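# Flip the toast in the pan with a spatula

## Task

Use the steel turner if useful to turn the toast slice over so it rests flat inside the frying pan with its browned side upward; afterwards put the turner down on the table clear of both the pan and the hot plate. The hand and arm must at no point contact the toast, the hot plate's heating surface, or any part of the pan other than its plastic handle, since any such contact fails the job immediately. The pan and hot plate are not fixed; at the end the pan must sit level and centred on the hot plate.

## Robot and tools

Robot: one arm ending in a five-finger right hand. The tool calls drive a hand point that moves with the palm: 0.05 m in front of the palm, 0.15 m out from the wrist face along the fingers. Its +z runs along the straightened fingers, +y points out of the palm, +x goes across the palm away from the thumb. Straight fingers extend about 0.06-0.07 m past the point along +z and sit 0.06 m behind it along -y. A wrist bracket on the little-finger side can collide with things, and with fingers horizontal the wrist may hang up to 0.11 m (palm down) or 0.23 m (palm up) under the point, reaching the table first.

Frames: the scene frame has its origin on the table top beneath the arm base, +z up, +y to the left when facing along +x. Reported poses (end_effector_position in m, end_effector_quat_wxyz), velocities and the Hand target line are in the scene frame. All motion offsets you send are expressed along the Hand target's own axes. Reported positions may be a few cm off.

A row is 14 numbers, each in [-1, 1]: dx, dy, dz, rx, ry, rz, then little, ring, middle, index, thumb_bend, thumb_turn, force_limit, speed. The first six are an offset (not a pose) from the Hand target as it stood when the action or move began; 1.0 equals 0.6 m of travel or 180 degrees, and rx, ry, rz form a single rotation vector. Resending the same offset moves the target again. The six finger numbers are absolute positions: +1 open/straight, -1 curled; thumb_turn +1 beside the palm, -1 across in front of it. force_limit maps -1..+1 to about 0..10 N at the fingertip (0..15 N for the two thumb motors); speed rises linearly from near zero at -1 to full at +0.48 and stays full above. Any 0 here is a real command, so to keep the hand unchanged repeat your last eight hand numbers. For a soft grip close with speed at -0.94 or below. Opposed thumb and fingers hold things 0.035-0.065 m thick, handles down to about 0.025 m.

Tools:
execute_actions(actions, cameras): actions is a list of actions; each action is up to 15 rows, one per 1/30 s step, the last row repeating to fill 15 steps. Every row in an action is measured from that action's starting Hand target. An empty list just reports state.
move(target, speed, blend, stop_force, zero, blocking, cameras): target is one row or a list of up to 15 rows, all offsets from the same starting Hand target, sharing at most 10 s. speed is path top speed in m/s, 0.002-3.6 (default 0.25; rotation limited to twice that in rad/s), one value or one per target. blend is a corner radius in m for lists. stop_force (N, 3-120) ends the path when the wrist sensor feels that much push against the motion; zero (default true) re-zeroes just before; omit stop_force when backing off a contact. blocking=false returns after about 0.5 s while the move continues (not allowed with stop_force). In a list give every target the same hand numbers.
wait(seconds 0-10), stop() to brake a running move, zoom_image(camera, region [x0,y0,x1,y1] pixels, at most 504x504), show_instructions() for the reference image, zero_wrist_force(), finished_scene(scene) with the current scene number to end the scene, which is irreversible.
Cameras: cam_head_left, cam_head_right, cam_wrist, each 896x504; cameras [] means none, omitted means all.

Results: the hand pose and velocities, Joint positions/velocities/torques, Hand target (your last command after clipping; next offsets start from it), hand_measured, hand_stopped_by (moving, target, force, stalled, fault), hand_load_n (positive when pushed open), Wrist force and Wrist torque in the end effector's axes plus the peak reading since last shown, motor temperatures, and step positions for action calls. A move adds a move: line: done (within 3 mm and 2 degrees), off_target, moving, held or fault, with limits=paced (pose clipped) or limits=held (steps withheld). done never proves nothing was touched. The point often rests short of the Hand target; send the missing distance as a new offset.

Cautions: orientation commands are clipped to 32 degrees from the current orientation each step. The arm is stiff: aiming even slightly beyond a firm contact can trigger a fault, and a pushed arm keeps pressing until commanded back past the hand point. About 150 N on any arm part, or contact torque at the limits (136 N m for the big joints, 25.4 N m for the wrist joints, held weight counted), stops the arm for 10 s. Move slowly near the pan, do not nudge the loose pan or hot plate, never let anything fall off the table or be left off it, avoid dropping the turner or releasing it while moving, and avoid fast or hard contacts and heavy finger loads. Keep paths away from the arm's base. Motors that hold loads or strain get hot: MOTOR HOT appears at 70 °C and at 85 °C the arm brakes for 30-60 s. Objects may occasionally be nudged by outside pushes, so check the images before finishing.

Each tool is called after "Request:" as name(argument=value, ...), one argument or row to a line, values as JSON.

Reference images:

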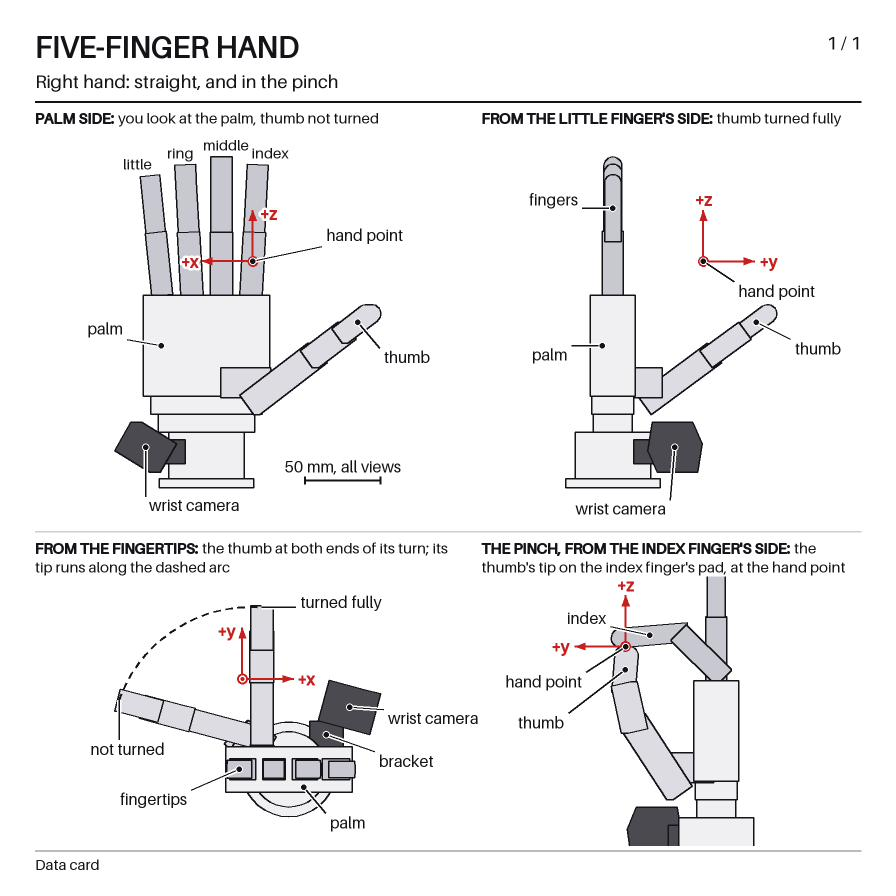

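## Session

Request:
execute_actions(
  actions=[],
)

Scene clock: 0.00 s.
end_effector_position=(+0.8787, +0.1421, +0.3354) hand_measured=(+1.000, +1.000, +1.000, +1.000, +1.000, +1.000) hand_load_n=(+0.0, +0.0, +0.0, +0.0, +0.0, +0.0) hand_stopped_by=(target, target, target, target, target, target) hand_force_limit=0.00 hand_speed=-0.80 end_effector_quat_wxyz=(+0.155, +0.331, +0.852, +0.375)
Joint positions: [-0.666 -0.826 0.606 1.118 0.321 -0.813]
Joint velocities: within noise
Joint torques (N m): no reading
Motor temperatures (°C): [23 24 22 34 36 27]
Wrist force (N): no reading
Wrist torque (N m): no reading
Wrist force, peak (N): no reading
Hand target: +0.8787, +0.1422, +0.3354; +0.155, +0.331, +0.852, +0.375
camera_calibration:
cam_wrist: T_world_to_cam=[[0.209781, 0.670915, 0.711242, -0.524372], [0.397233, -0.723171, 0.565004, -0.435367], [0.893419, 0.164002, -0.418217, -0.554573], [0, 0, 0, 1]] pos_world=[0.778411, 0.127915, 0.387007]

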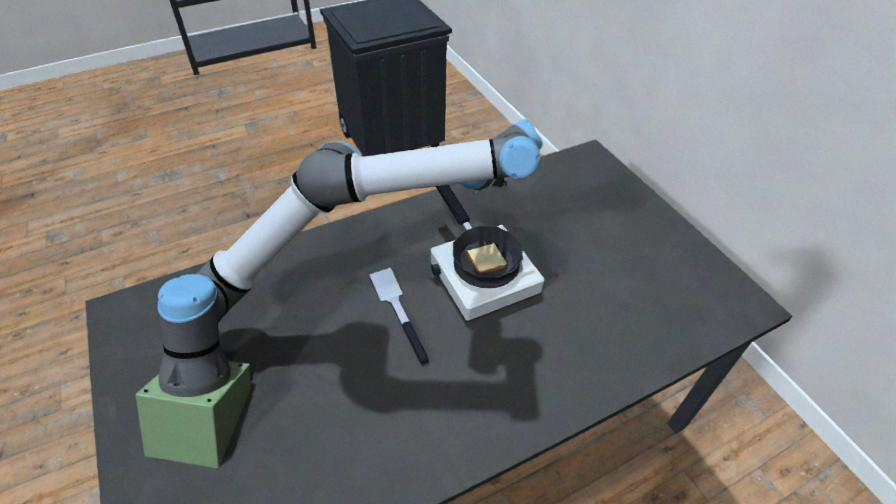

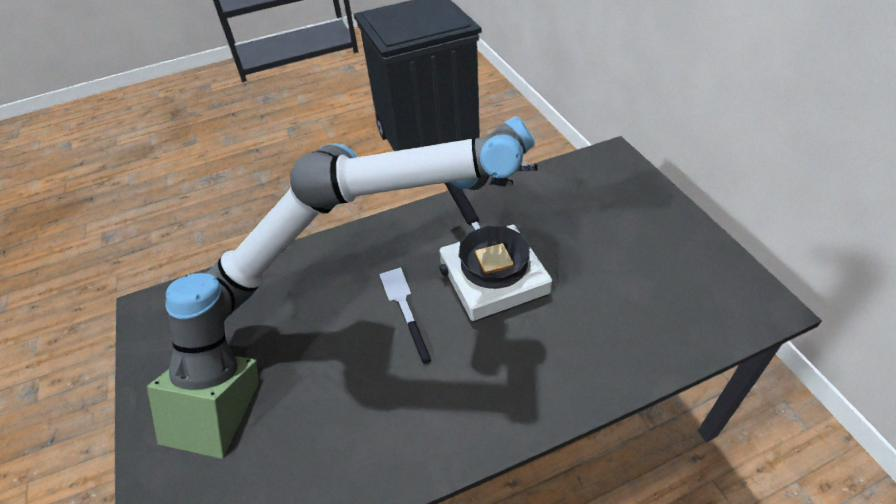

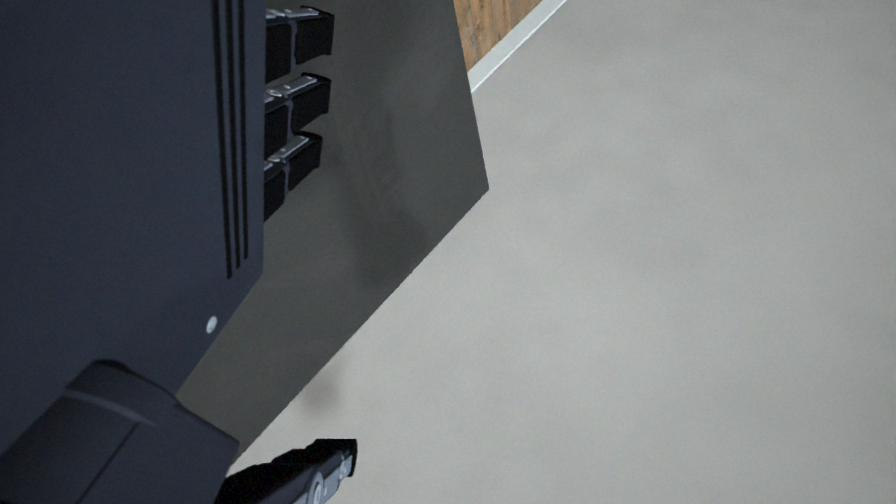

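Request:
zoom_image(
  camera="cam_head_left",
  region=[420, 175, 560, 325],
)

Request:
zoom_image(
  camera="cam_head_right",
  region=[425, 175, 565, 325],
)

Request:
zoom_image(
  camera="cam_head_left",
  region=[350, 255, 450, 375],
)

Request:
zoom_image(
  camera="cam_head_right",
  region=[360, 255, 460, 375],
)

Scaled by 3.360.

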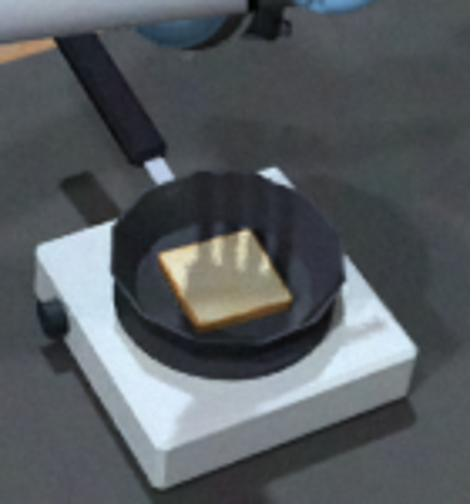

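Scaled by 3.360.

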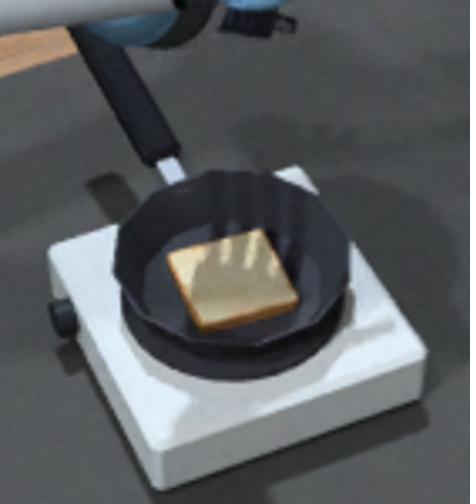

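Scaled by 4.200.

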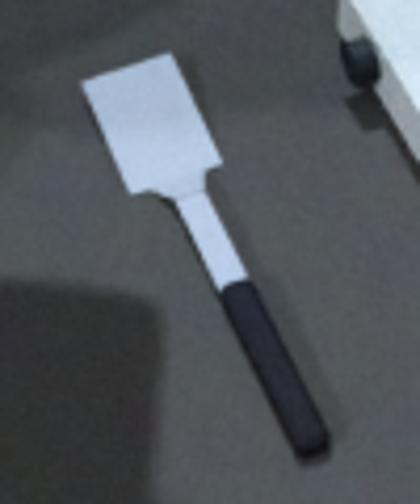

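Scaled by 4.200.

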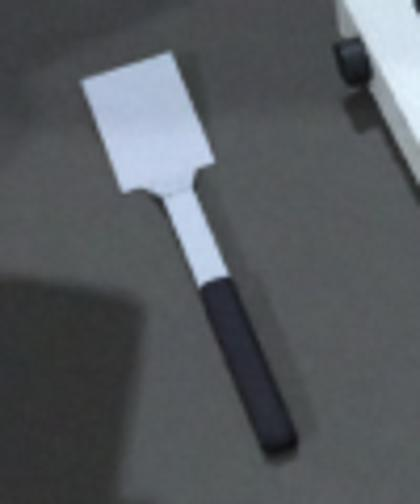

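Request:
zoom_image(
  camera="cam_head_left",
  region=[445, 215, 535, 305],
)

Request:
zoom_image(
  camera="cam_head_right",
  region=[450, 215, 540, 305],
)

Scaled by 5.600.

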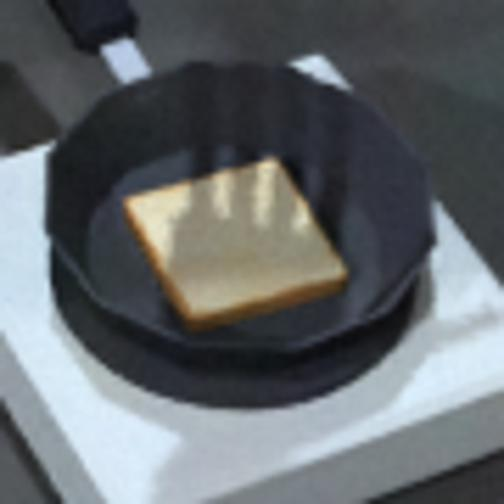

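Scaled by 5.600.

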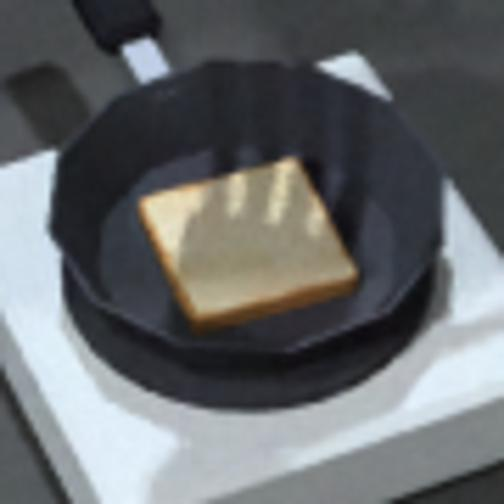

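Request:
move(
  target=[
    [0.1803, -0.3705, -0.3252, 0.2877, -0.0807, -0.7835, 0.2, 0.2, 0.2, 0.2, 0.46, -1, 0.0, 0.0],
    [0.2530, -0.6088, -0.2675, 0.2877, -0.0807, -0.7835, 0.2, 0.2, 0.2, 0.2, 0.46, -1, 0.0, 0.0],
  ],
  speed=0.45,
  blend=0.03,
)

Scene clock: 150.27 s.
end_effector_position=(+0.5217, -0.0233, +0.1699) hand_measured=(+0.200, +0.200, +0.200, +0.200, +0.460, -1.000) hand_load_n=(+0.0, +0.0, +0.0, +0.0, +0.0, +0.0) hand_stopped_by=(target, target, target, target, target, target) hand_force_limit=0.00 hand_speed=0.00 end_effector_quat_wxyz=(-0.347, +0.601, -0.623, +0.360)
Joint positions: [-1.147 -1.593 2.17 -0.092 0.499 -3.153]
Joint torques (N m): [-7.31 -12.25 -11.13 -2.24 0.99 -2.17]
Wrist force (N): [0.4 3.4 -0.8]
Wrist torque (N m): [0.46 0.02 0.21]
Wrist force, peak (N): [1.0 5.7 -1.0]
Hand target: +0.5217, -0.0233, +0.1698; -0.347, +0.601, -0.623, +0.360
Off the commanded pose: 0.000 m, 0 deg.
move: done
camera_calibration:
cam_wrist: T_world_to_cam=[[-0.496658, -0.273212, -0.823824, 0.386567], [-0.576806, 0.813142, 0.0780697, 0.307053], [0.648556, 0.513961, -0.561444, -0.117461], [0, 0, 0, 1]] pos_world=[0.445282, -0.0836928, 0.228544]

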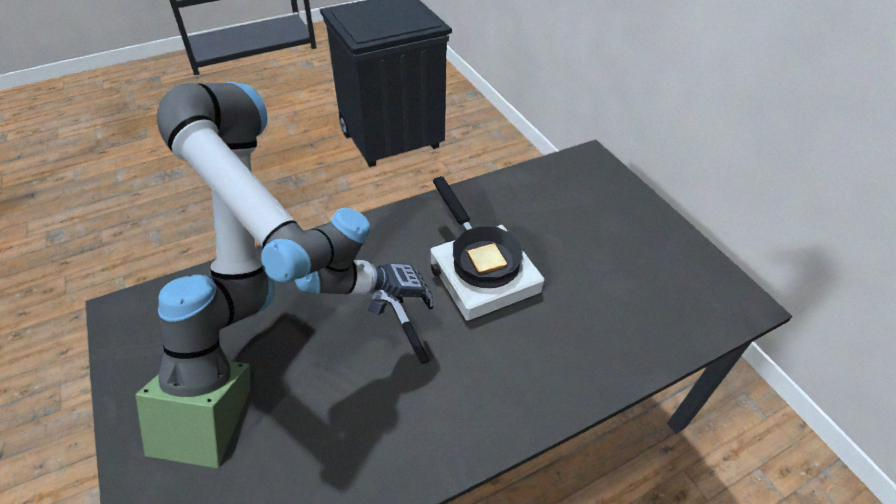

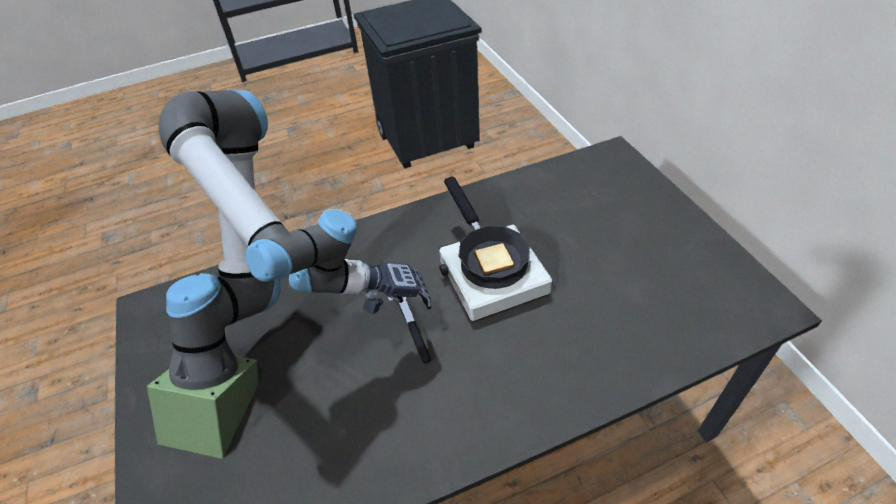

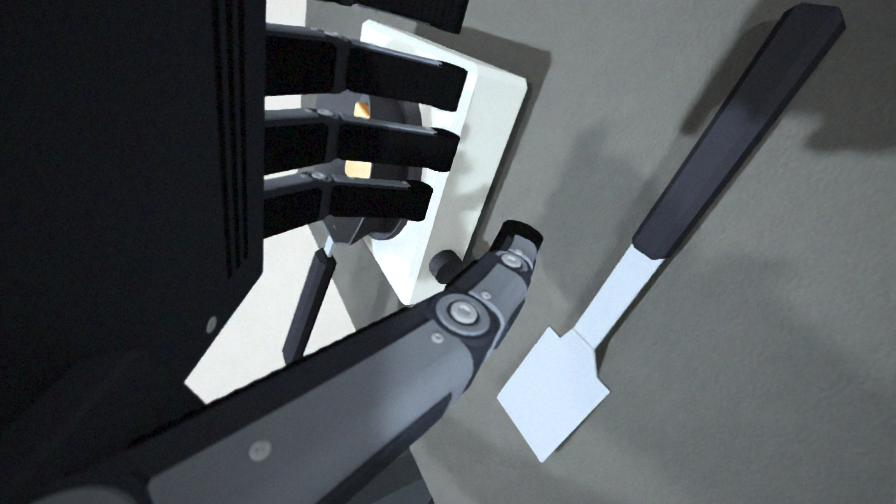

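Request:
move(
  target=[0.0253, 0.1645, 0.0812, 0, -0.0077, -0.0044, 0.2, 0.2, 0.2, 0.2, 0.46, -1, 0.0, 0.0],
  speed=0.15,
)

Scene clock: 161.70 s.
end_effector_position=(+0.5141, -0.0382, +0.0600) hand_measured=(+0.200, +0.200, +0.200, +0.200, +0.460, -1.000) hand_load_n=(+0.0, +0.0, +0.0, +0.0, +0.0, +0.0) hand_stopped_by=(target, target, target, target, target, target) hand_force_limit=0.00 hand_speed=0.00 end_effector_quat_wxyz=(-0.352, +0.610, -0.615, +0.355)
Joint positions: [-1.026 -1.381 2.29 -0.511 0.584 -3.065]
Joint torques (N m): [-12.39 -8.02 -18.14 -1.64 -0.51 -2.2]
Wrist force (N): [0.3 3.5 -0.4]
Wrist torque (N m): [0.56 0.08 0.16]
Wrist force, peak (N): [0.6 4.7 0.0]
Hand target: +0.5141, -0.0382, +0.0600; -0.352, +0.610, -0.615, +0.355
Off the commanded pose: 0.000 m, 0 deg.
move: done
camera_calibration:
cam_wrist: T_world_to_cam=[[-0.488858, -0.286866, -0.823848, 0.283679], [-0.599279, 0.796713, 0.0781845, 0.33416], [0.633942, 0.531936, -0.561393, -0.158425], [0, 0, 0, 1]] pos_world=[0.439366, -0.10058, 0.118644]

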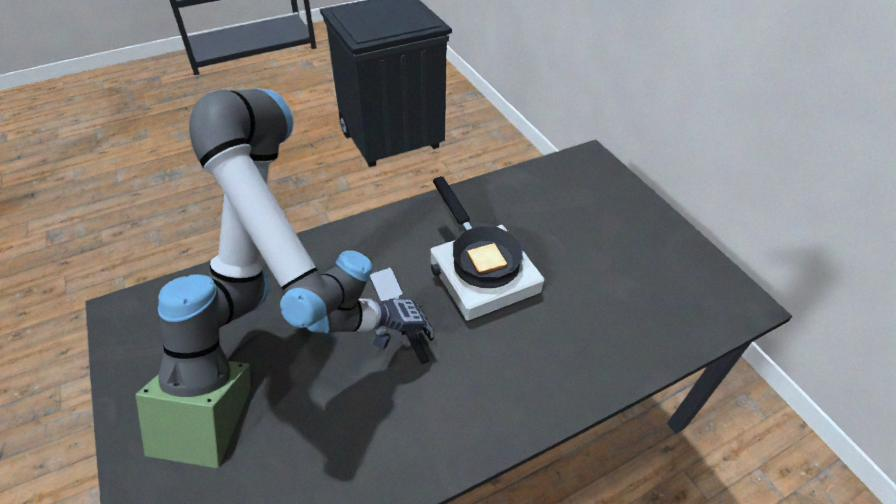

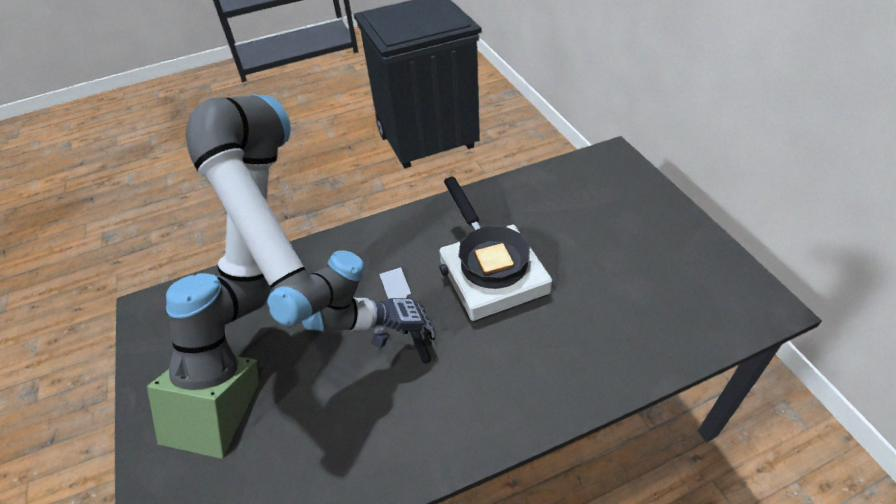

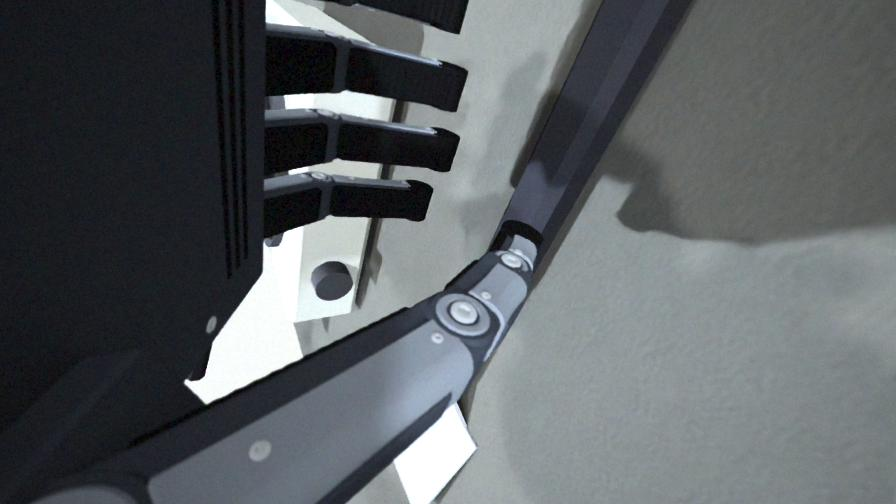

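Request:
move(
  target=[0.0, 0.0552, 0.0261, 0, 0, 0, 0.2, 0.2, 0.2, 0.2, 0.46, -1, 0.0, 0.0],
  speed=0.03,
  stop_force=4,
)

Request:
zoom_image(
  camera="cam_wrist",
  region=[250, 0, 700, 400],
)

Scene clock: 171.70 s.
end_effector_position=(+0.5111, -0.0382, +0.0235) hand_measured=(+0.200, +0.200, +0.200, +0.200, +0.460, -1.000) hand_load_n=(+0.0, +0.0, +0.0, +0.0, +0.0, +0.0) hand_stopped_by=(target, target, target, target, target, target) hand_force_limit=0.00 hand_speed=0.00 end_effector_quat_wxyz=(-0.352, +0.610, -0.615, +0.355)
Joint positions: [-0.974 -1.301 2.319 -0.647 0.632 -3.031]
Joint torques (N m): [-19.06 -28.46 -18.11 2.2 -0.88 -2.29]
Wrist force (N): [0.2 3.7 -0.9]
Wrist torque (N m): [0.56 0.14 0.14]
Wrist force, peak (N): [0.3 4.1 -0.9]
Hand target: +0.5111, -0.0382, +0.0235; -0.352, +0.610, -0.615, +0.355
Off the commanded pose: 0.000 m, 0 deg.
move: done
camera_calibration:
cam_wrist: T_world_to_cam=[[-0.488751, -0.287053, -0.823847, 0.252048], [-0.599332, 0.796695, 0.0779634, 0.335336], [0.633975, 0.531862, -0.561425, -0.176979], [0, 0, 0, 1]] pos_world=[0.436367, -0.10068, 0.0821446]

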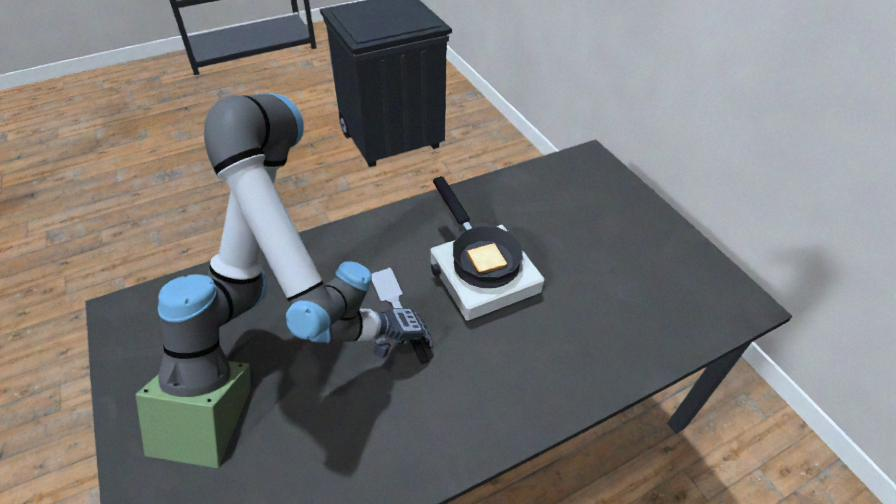

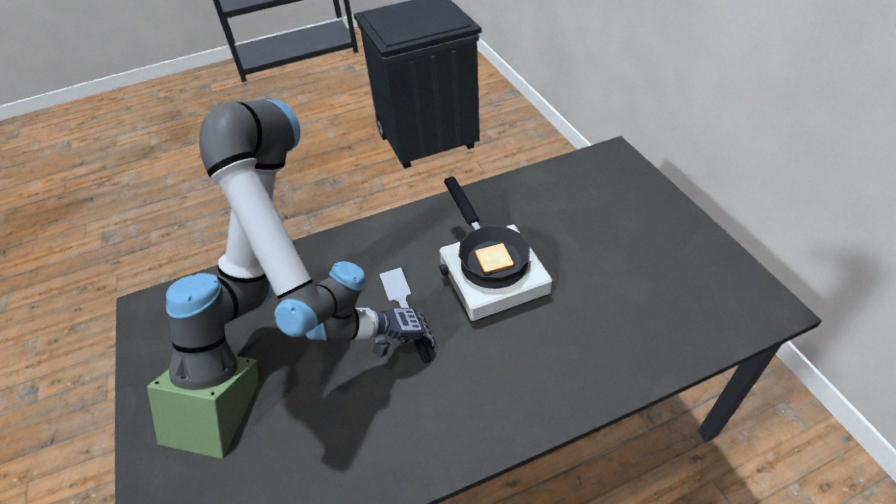

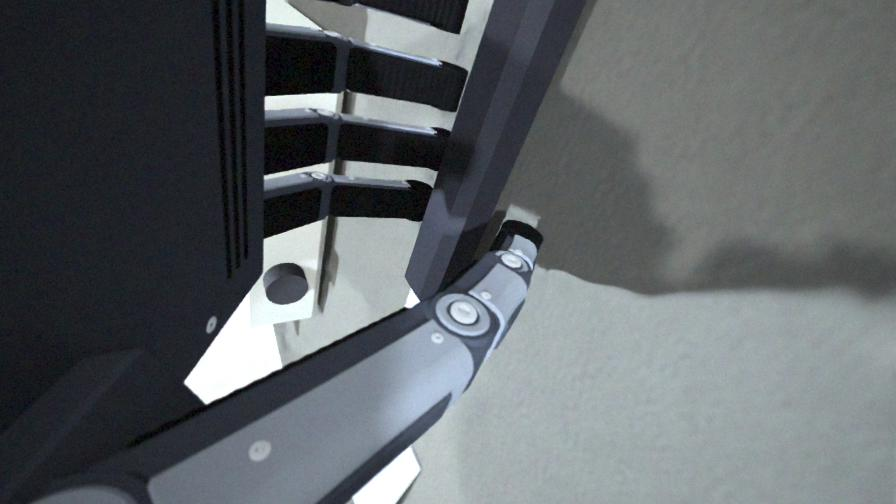

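Scaled by 1.120.

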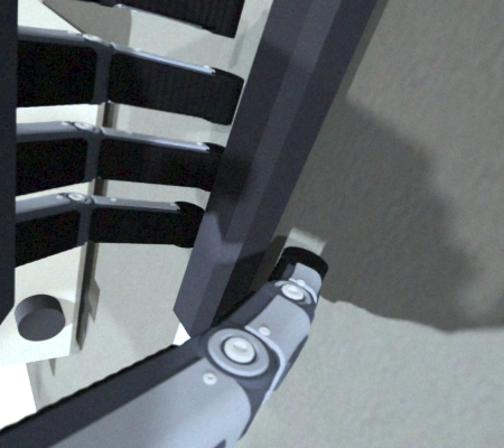

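Request:
move(
  target=[0, 0, 0, 0, 0, 0, 0.0, 0.0, -0.1, -0.1, 0.46, -1, 0.0, -0.4],
  speed=0.03,
  cameras=["cam_wrist"],
)

Request:
move(
  target=[0, 0, 0, 0, 0, 0, 0.0, 0.0, -0.1, -0.1, 0.0, -1, 0.2, -0.4],
  speed=0.03,
  cameras=["cam_wrist"],
)

Scene clock: 203.37 s.
end_effector_position=(+0.5111, -0.0382, +0.0235) hand_measured=(+0.000, +0.000, -0.100, -0.098, +0.462, -1.000) hand_load_n=(+0.0, +0.0, +3.5, +3.5, +5.0, -1.0) hand_stopped_by=(target, target, target, target, target, target) hand_force_limit=0.00 hand_speed=-0.40 end_effector_quat_wxyz=(-0.352, +0.610, -0.615, +0.355)
Joint positions: [-0.974 -1.301 2.319 -0.647 0.632 -3.031]
Joint torques (N m): [-18.01 -26.58 -14.62 1.95 -0.46 -2.25]
Wrist force (N): [0.1 3.6 -1.4]
Wrist torque (N m): [0.51 0.20 0.15]
Wrist force, peak (N): [0.4 3.9 -1.1]
Hand target: +0.5111, -0.0382, +0.0235; -0.352, +0.610, -0.615, +0.355
Off the commanded pose: 0.000 m, 0 deg.
move: done
camera_calibration:
cam_wrist: T_world_to_cam=[[-0.488751, -0.287053, -0.823847, 0.252048], [-0.599332, 0.796695, 0.0779634, 0.335336], [0.633975, 0.531862, -0.561425, -0.176979], [0, 0, 0, 1]] pos_world=[0.436367, -0.10068, 0.0821446]
Images, in order (width x height): cam_wrist 896x504.

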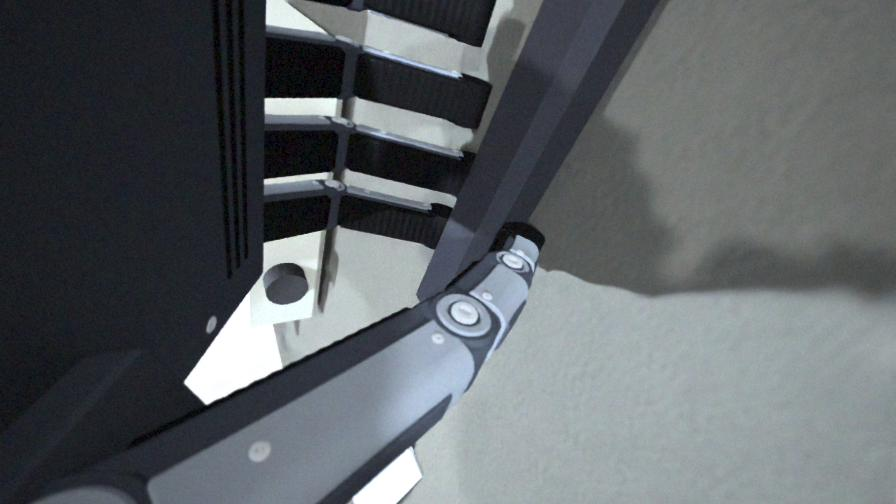

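Scene clock: 203.87 s.
end_effector_position=(+0.5111, -0.0382, +0.0235) hand_measured=(+0.000, +0.000, -0.098, -0.098, +0.440, -1.000) hand_load_n=(+0.0, +0.0, +8.0, +2.5, +9.5, -3.5) hand_stopped_by=(target, target, target, target, force, target) hand_force_limit=0.20 hand_speed=-0.40 end_effector_quat_wxyz=(-0.352, +0.610, -0.615, +0.355)
Joint positions: [-0.974 -1.301 2.319 -0.647 0.632 -3.031]
Joint torques (N m): [-17.56 -25.64 -13.79 1.8 -0.49 -2.28]
Wrist force (N): [0.3 4.5 -0.5]
Wrist torque (N m): [0.59 0.11 0.15]
Wrist force, peak (N): [0.3 4.5 -0.5]
Hand target: +0.5111, -0.0382, +0.0235; -0.352, +0.610, -0.615, +0.355
Off the commanded pose: 0.000 m, 0 deg.
move: done
camera_calibration:
cam_wrist: T_world_to_cam=[[-0.488751, -0.287053, -0.823847, 0.252048], [-0.599332, 0.796695, 0.0779634, 0.335336], [0.633975, 0.531862, -0.561425, -0.176979], [0, 0, 0, 1]] pos_world=[0.436367, -0.10068, 0.0821446]
Images, in order (width x height): cam_wrist 896x504.

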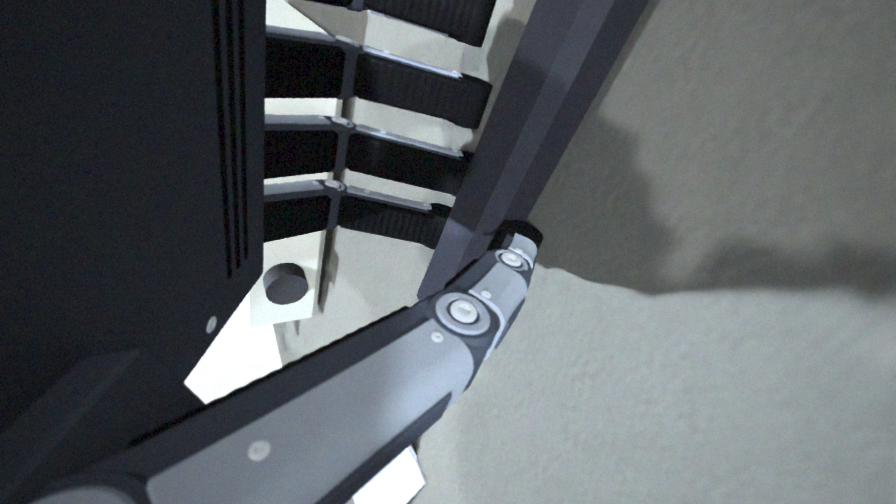

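Request:
move(
  target=[0, 0, 0, 0, 0, 0, -0.25, -0.25, -0.1, -0.1, 0.0, -1, -0.6, -0.5],
  speed=0.03,
  cameras=["cam_wrist", "cam_head_left"],
)

Scene clock: 206.87 s.
end_effector_position=(+0.5111, -0.0382, +0.0235) hand_measured=(-0.250, -0.176, -0.100, -0.098, +0.442, -1.000) hand_load_n=(+0.0, +8.5, +3.5, +4.0, +12.5, +3.5) hand_stopped_by=(target, force, target, target, force, target) hand_force_limit=-0.60 hand_speed=-0.50 end_effector_quat_wxyz=(-0.352, +0.610, -0.615, +0.355)
Joint positions: [-0.974 -1.301 2.319 -0.647 0.632 -3.031]
Joint torques (N m): [-11.23 -17.58 -10.35 1.44 -0.28 -2.07]
Wrist force (N): [0.3 3.8 -0.9]
Wrist torque (N m): [0.53 0.12 0.18]
Wrist force, peak (N): [0.5 4.5 -0.6]
Hand target: +0.5111, -0.0382, +0.0235; -0.352, +0.610, -0.615, +0.355
Off the commanded pose: 0.000 m, 0 deg.
move: done
camera_calibration:
cam_wrist: T_world_to_cam=[[-0.488751, -0.287053, -0.823847, 0.252048], [-0.599332, 0.796695, 0.0779634, 0.335336], [0.633975, 0.531862, -0.561425, -0.176979], [0, 0, 0, 1]] pos_world=[0.436367, -0.10068, 0.0821446]
Images, in order (width x height): cam_head_left 896x504, cam_wrist 896x504.

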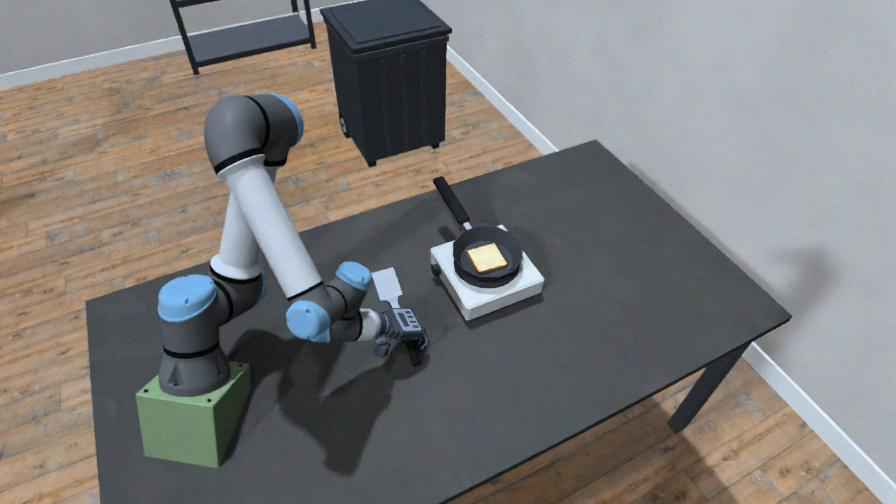

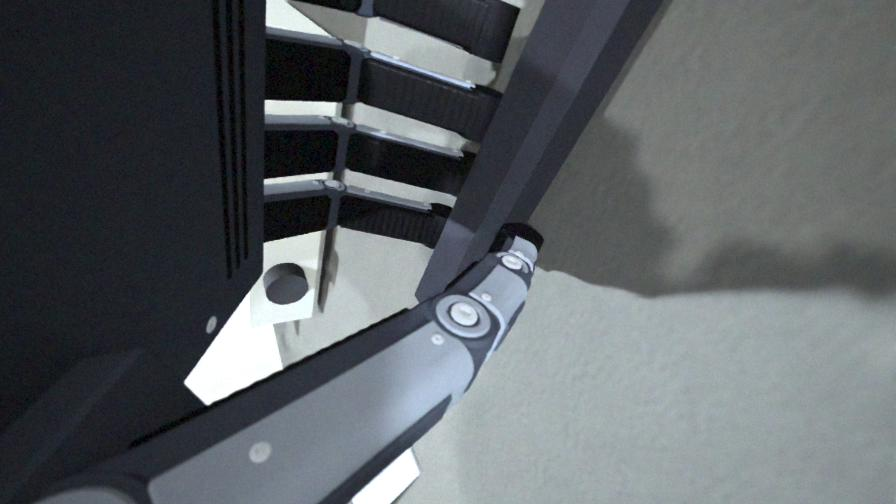

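Request:
move(
  target=[0.0, -0.0205, -0.0022, -0.3328, 0.0403, -0.0233, -0.25, -0.25, -0.1, -0.1, 0.0, -1, -0.6, -0.5],
  speed=0.15,
)

Request:
zoom_image(
  camera="cam_head_left",
  region=[340, 250, 460, 390],
)

Scene clock: 227.67 s.
end_effector_position=(+0.5161, -0.0382, +0.0347) hand_measured=(-0.250, -0.176, -0.098, -0.100, +0.442, -1.000) hand_load_n=(+0.0, +2.0, +8.5, +0.0, +9.5, -2.5) hand_stopped_by=(target, force, target, target, force, target) hand_force_limit=-0.60 hand_speed=-0.50 end_effector_quat_wxyz=(+0.049, +0.703, -0.708, +0.049)
Joint positions: [-0.664 -0.908 1.399 0.966 1.204 -3.61]
Joint torques (N m): [-24.18 -45.67 -21.49 3.11 1.33 1.98]
Wrist force (N): [0.5 1.6 0.4]
Wrist torque (N m): [0.24 -0.16 0.12]
Wrist force, peak (N): [0.5 4.2 -0.3]
Hand target: +0.5161, -0.0382, +0.0348; +0.049, +0.703, -0.708, +0.049
Off the commanded pose: 0.000 m, 0 deg.
move: done
camera_calibration:
cam_wrist: T_world_to_cam=[[-0.958831, -0.279588, 0.0497374, 0.476339], [-0.228799, 0.864327, 0.447872, 0.135919], [-0.168209, 0.418054, -0.892713, 0.24734], [0, 0, 0, 1]] pos_world=[0.529432, -0.087701, 0.136238]

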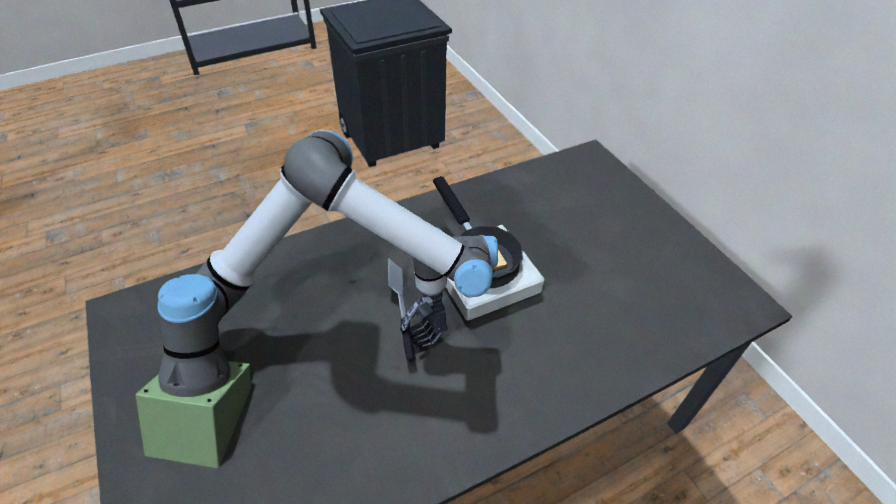

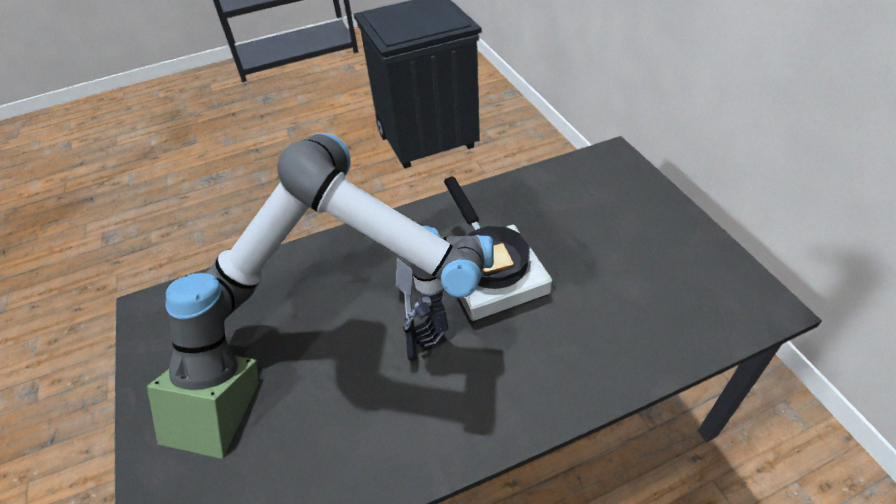

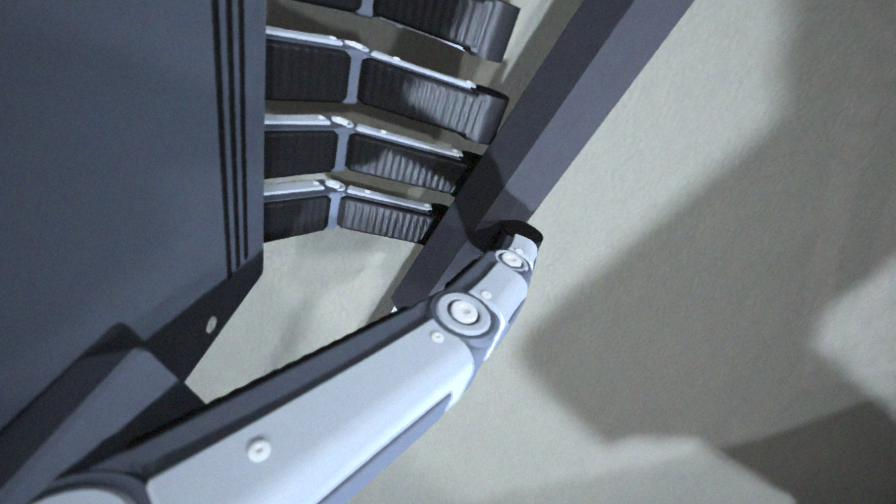

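Scaled by 3.600.

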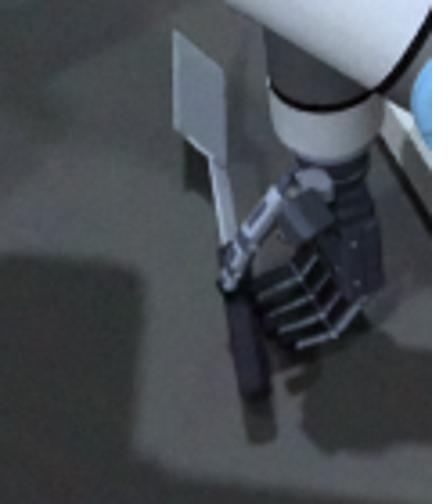

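Request:
move(
  target=[0.0314, 0.0083, -0.2228, 0.3328, -0.0403, 0.0233, 1.0, 1.0, -0.1, -0.1, 0.0, -1, -0.6, 0.0],
  speed=0.15,
)

Request:
zoom_image(
  camera="cam_head_left",
  region=[340, 240, 460, 380],
)

Scene clock: 252.27 s.
end_effector_position=(+0.5111, -0.0383, +0.1698) hand_measured=(+1.000, +1.000, -0.098, -0.100, +0.442, -1.000) hand_load_n=(+0.0, +0.0, +9.0, +0.0, +7.5, +1.0) hand_stopped_by=(target, target, target, target, force, target) hand_force_limit=-0.60 hand_speed=0.00 end_effector_quat_wxyz=(-0.352, +0.610, -0.615, +0.355)
Joint positions: [-1.207 -1.551 2.171 -0.071 0.422 -3.236]
Joint torques (N m): [-9.95 1.33 -18.29 -1.38 -0.91 1.62]
Wrist force (N): [0.8 3.9 -0.5]
Wrist torque (N m): [0.43 0.00 0.17]
Wrist force, peak (N): [1.9 7.4 -10.0]
Hand target: +0.5111, -0.0383, +0.1698; -0.352, +0.610, -0.615, +0.355
Off the commanded pose: 0.000 m, 0 deg.
move: done
camera_calibration:
cam_wrist: T_world_to_cam=[[-0.488774, -0.287177, -0.82379, 0.372644], [-0.599316, 0.796718, 0.0778479, 0.323944], [0.633972, 0.53176, -0.561525, -0.0947725], [0, 0, 0, 1]] pos_world=[0.436367, -0.100681, 0.228545]

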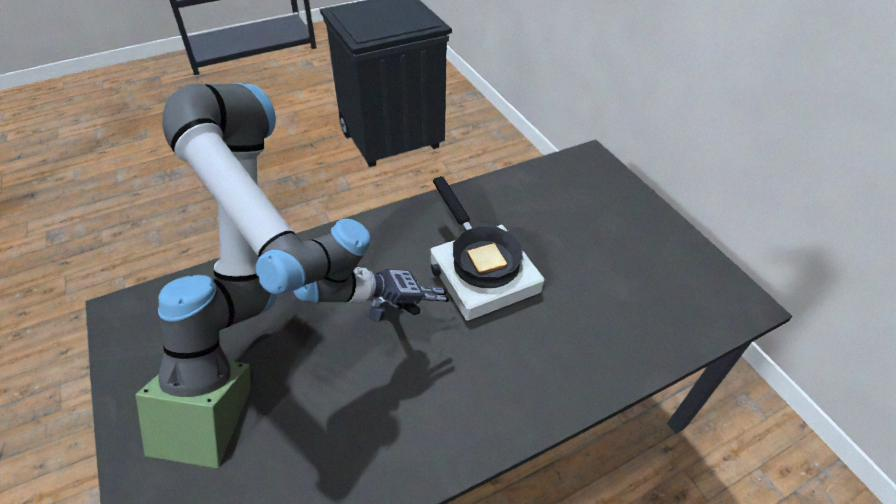

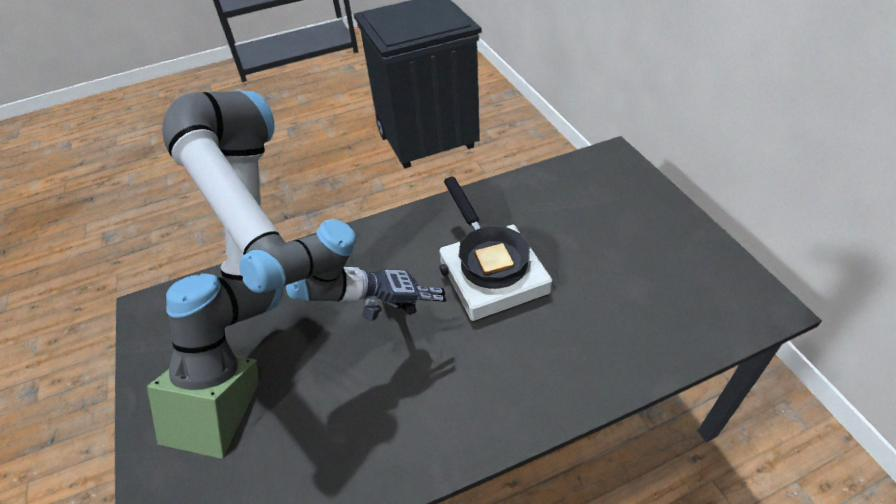

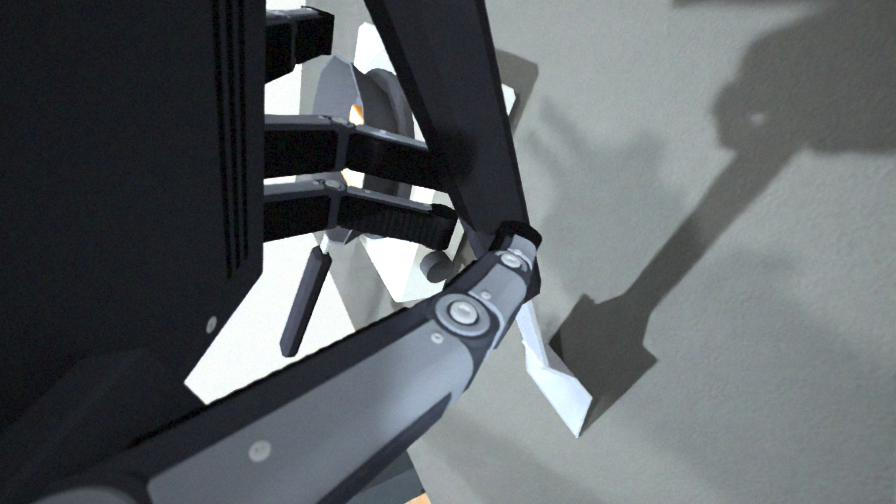

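Scaled by 3.600.

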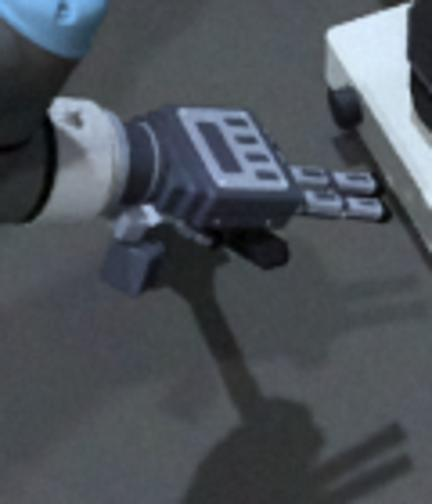

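Request:
move(
  target=[0.0, 0.0948, 0.0692, -0.3333, 0, 0, 1.0, 1.0, -0.1, -0.1, 0.0, -1, -0.6, 0.0],
  speed=0.15,
)

Request:
zoom_image(
  camera="cam_head_left",
  region=[340, 240, 480, 380],
)

Request:
zoom_image(
  camera="cam_head_right",
  region=[340, 240, 480, 380],
)

Scene clock: 281.20 s.
end_effector_position=(+0.5186, -0.0383, +0.0997) hand_measured=(+1.000, +1.000, -0.098, -0.100, +0.442, -1.000) hand_load_n=(+0.0, +0.0, +9.0, +0.0, +7.0, +3.0) hand_stopped_by=(target, target, target, target, force, target) hand_force_limit=-0.60 hand_speed=0.00 end_effector_quat_wxyz=(+0.000, +0.704, -0.710, +0.000)
Joint positions: [-0.772 -0.925 1.345 1.166 1.079 -3.761]
Joint torques (N m): [-23.01 -40.76 -20.08 1.99 0.59 -1.41]
Wrist force (N): [1.1 2.0 1.5]
Wrist torque (N m): [0.37 -0.13 0.20]
Wrist force, peak (N): [0.8 4.1 -0.8]
Hand target: +0.5186, -0.0383, +0.0998; +0.000, +0.704, -0.710, +0.000
Off the commanded pose: 0.000 m, 0 deg.
move: done
camera_calibration:
cam_wrist: T_world_to_cam=[[-0.958891, -0.283625, 0.00919419, 0.479424], [-0.229346, 0.793649, 0.563491, 0.0935185], [-0.167117, 0.538218, -0.826071, 0.303224], [0, 0, 0, 1]] pos_world=[0.531837, -0.101445, 0.19338]

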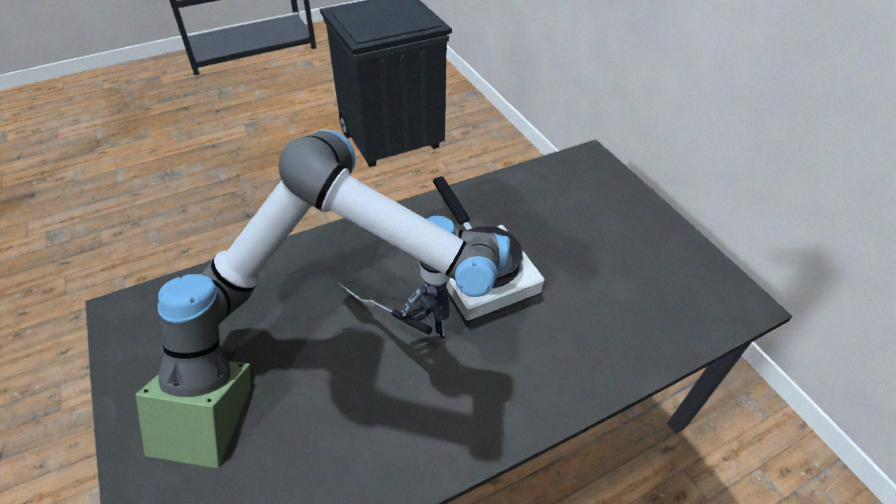

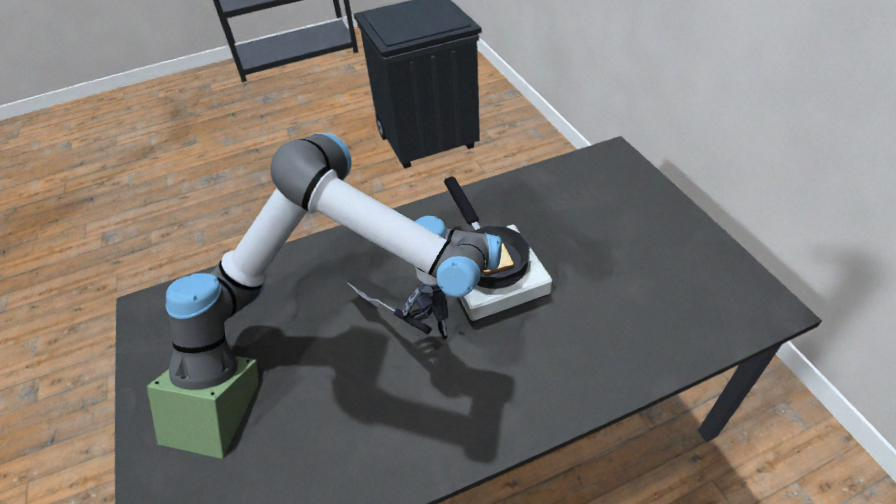

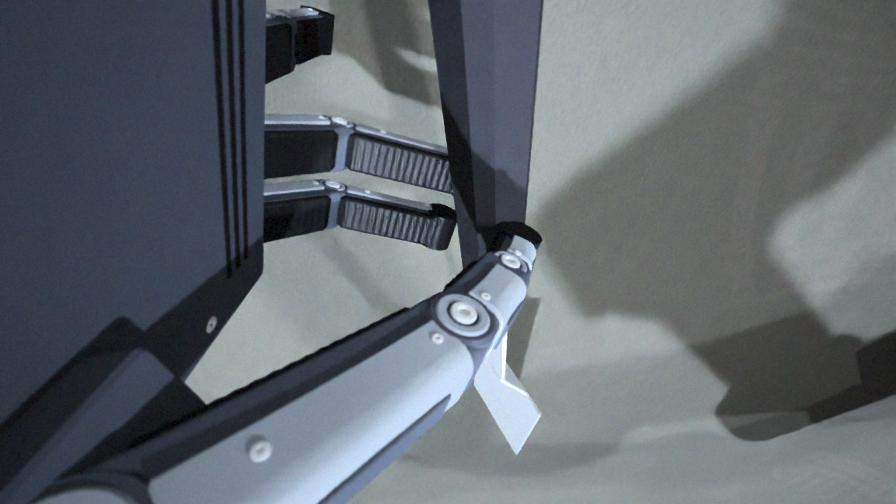

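Scaled by 3.600.

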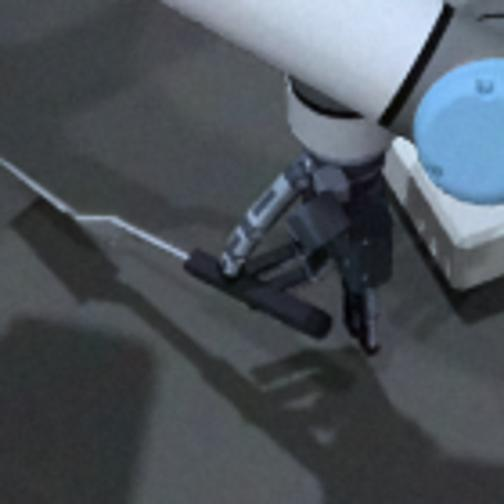

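Scaled by 3.600.

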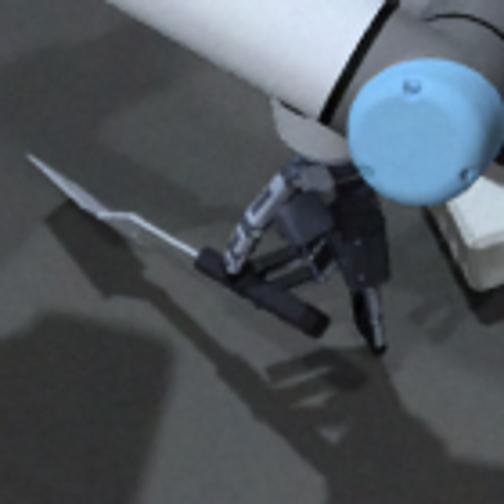

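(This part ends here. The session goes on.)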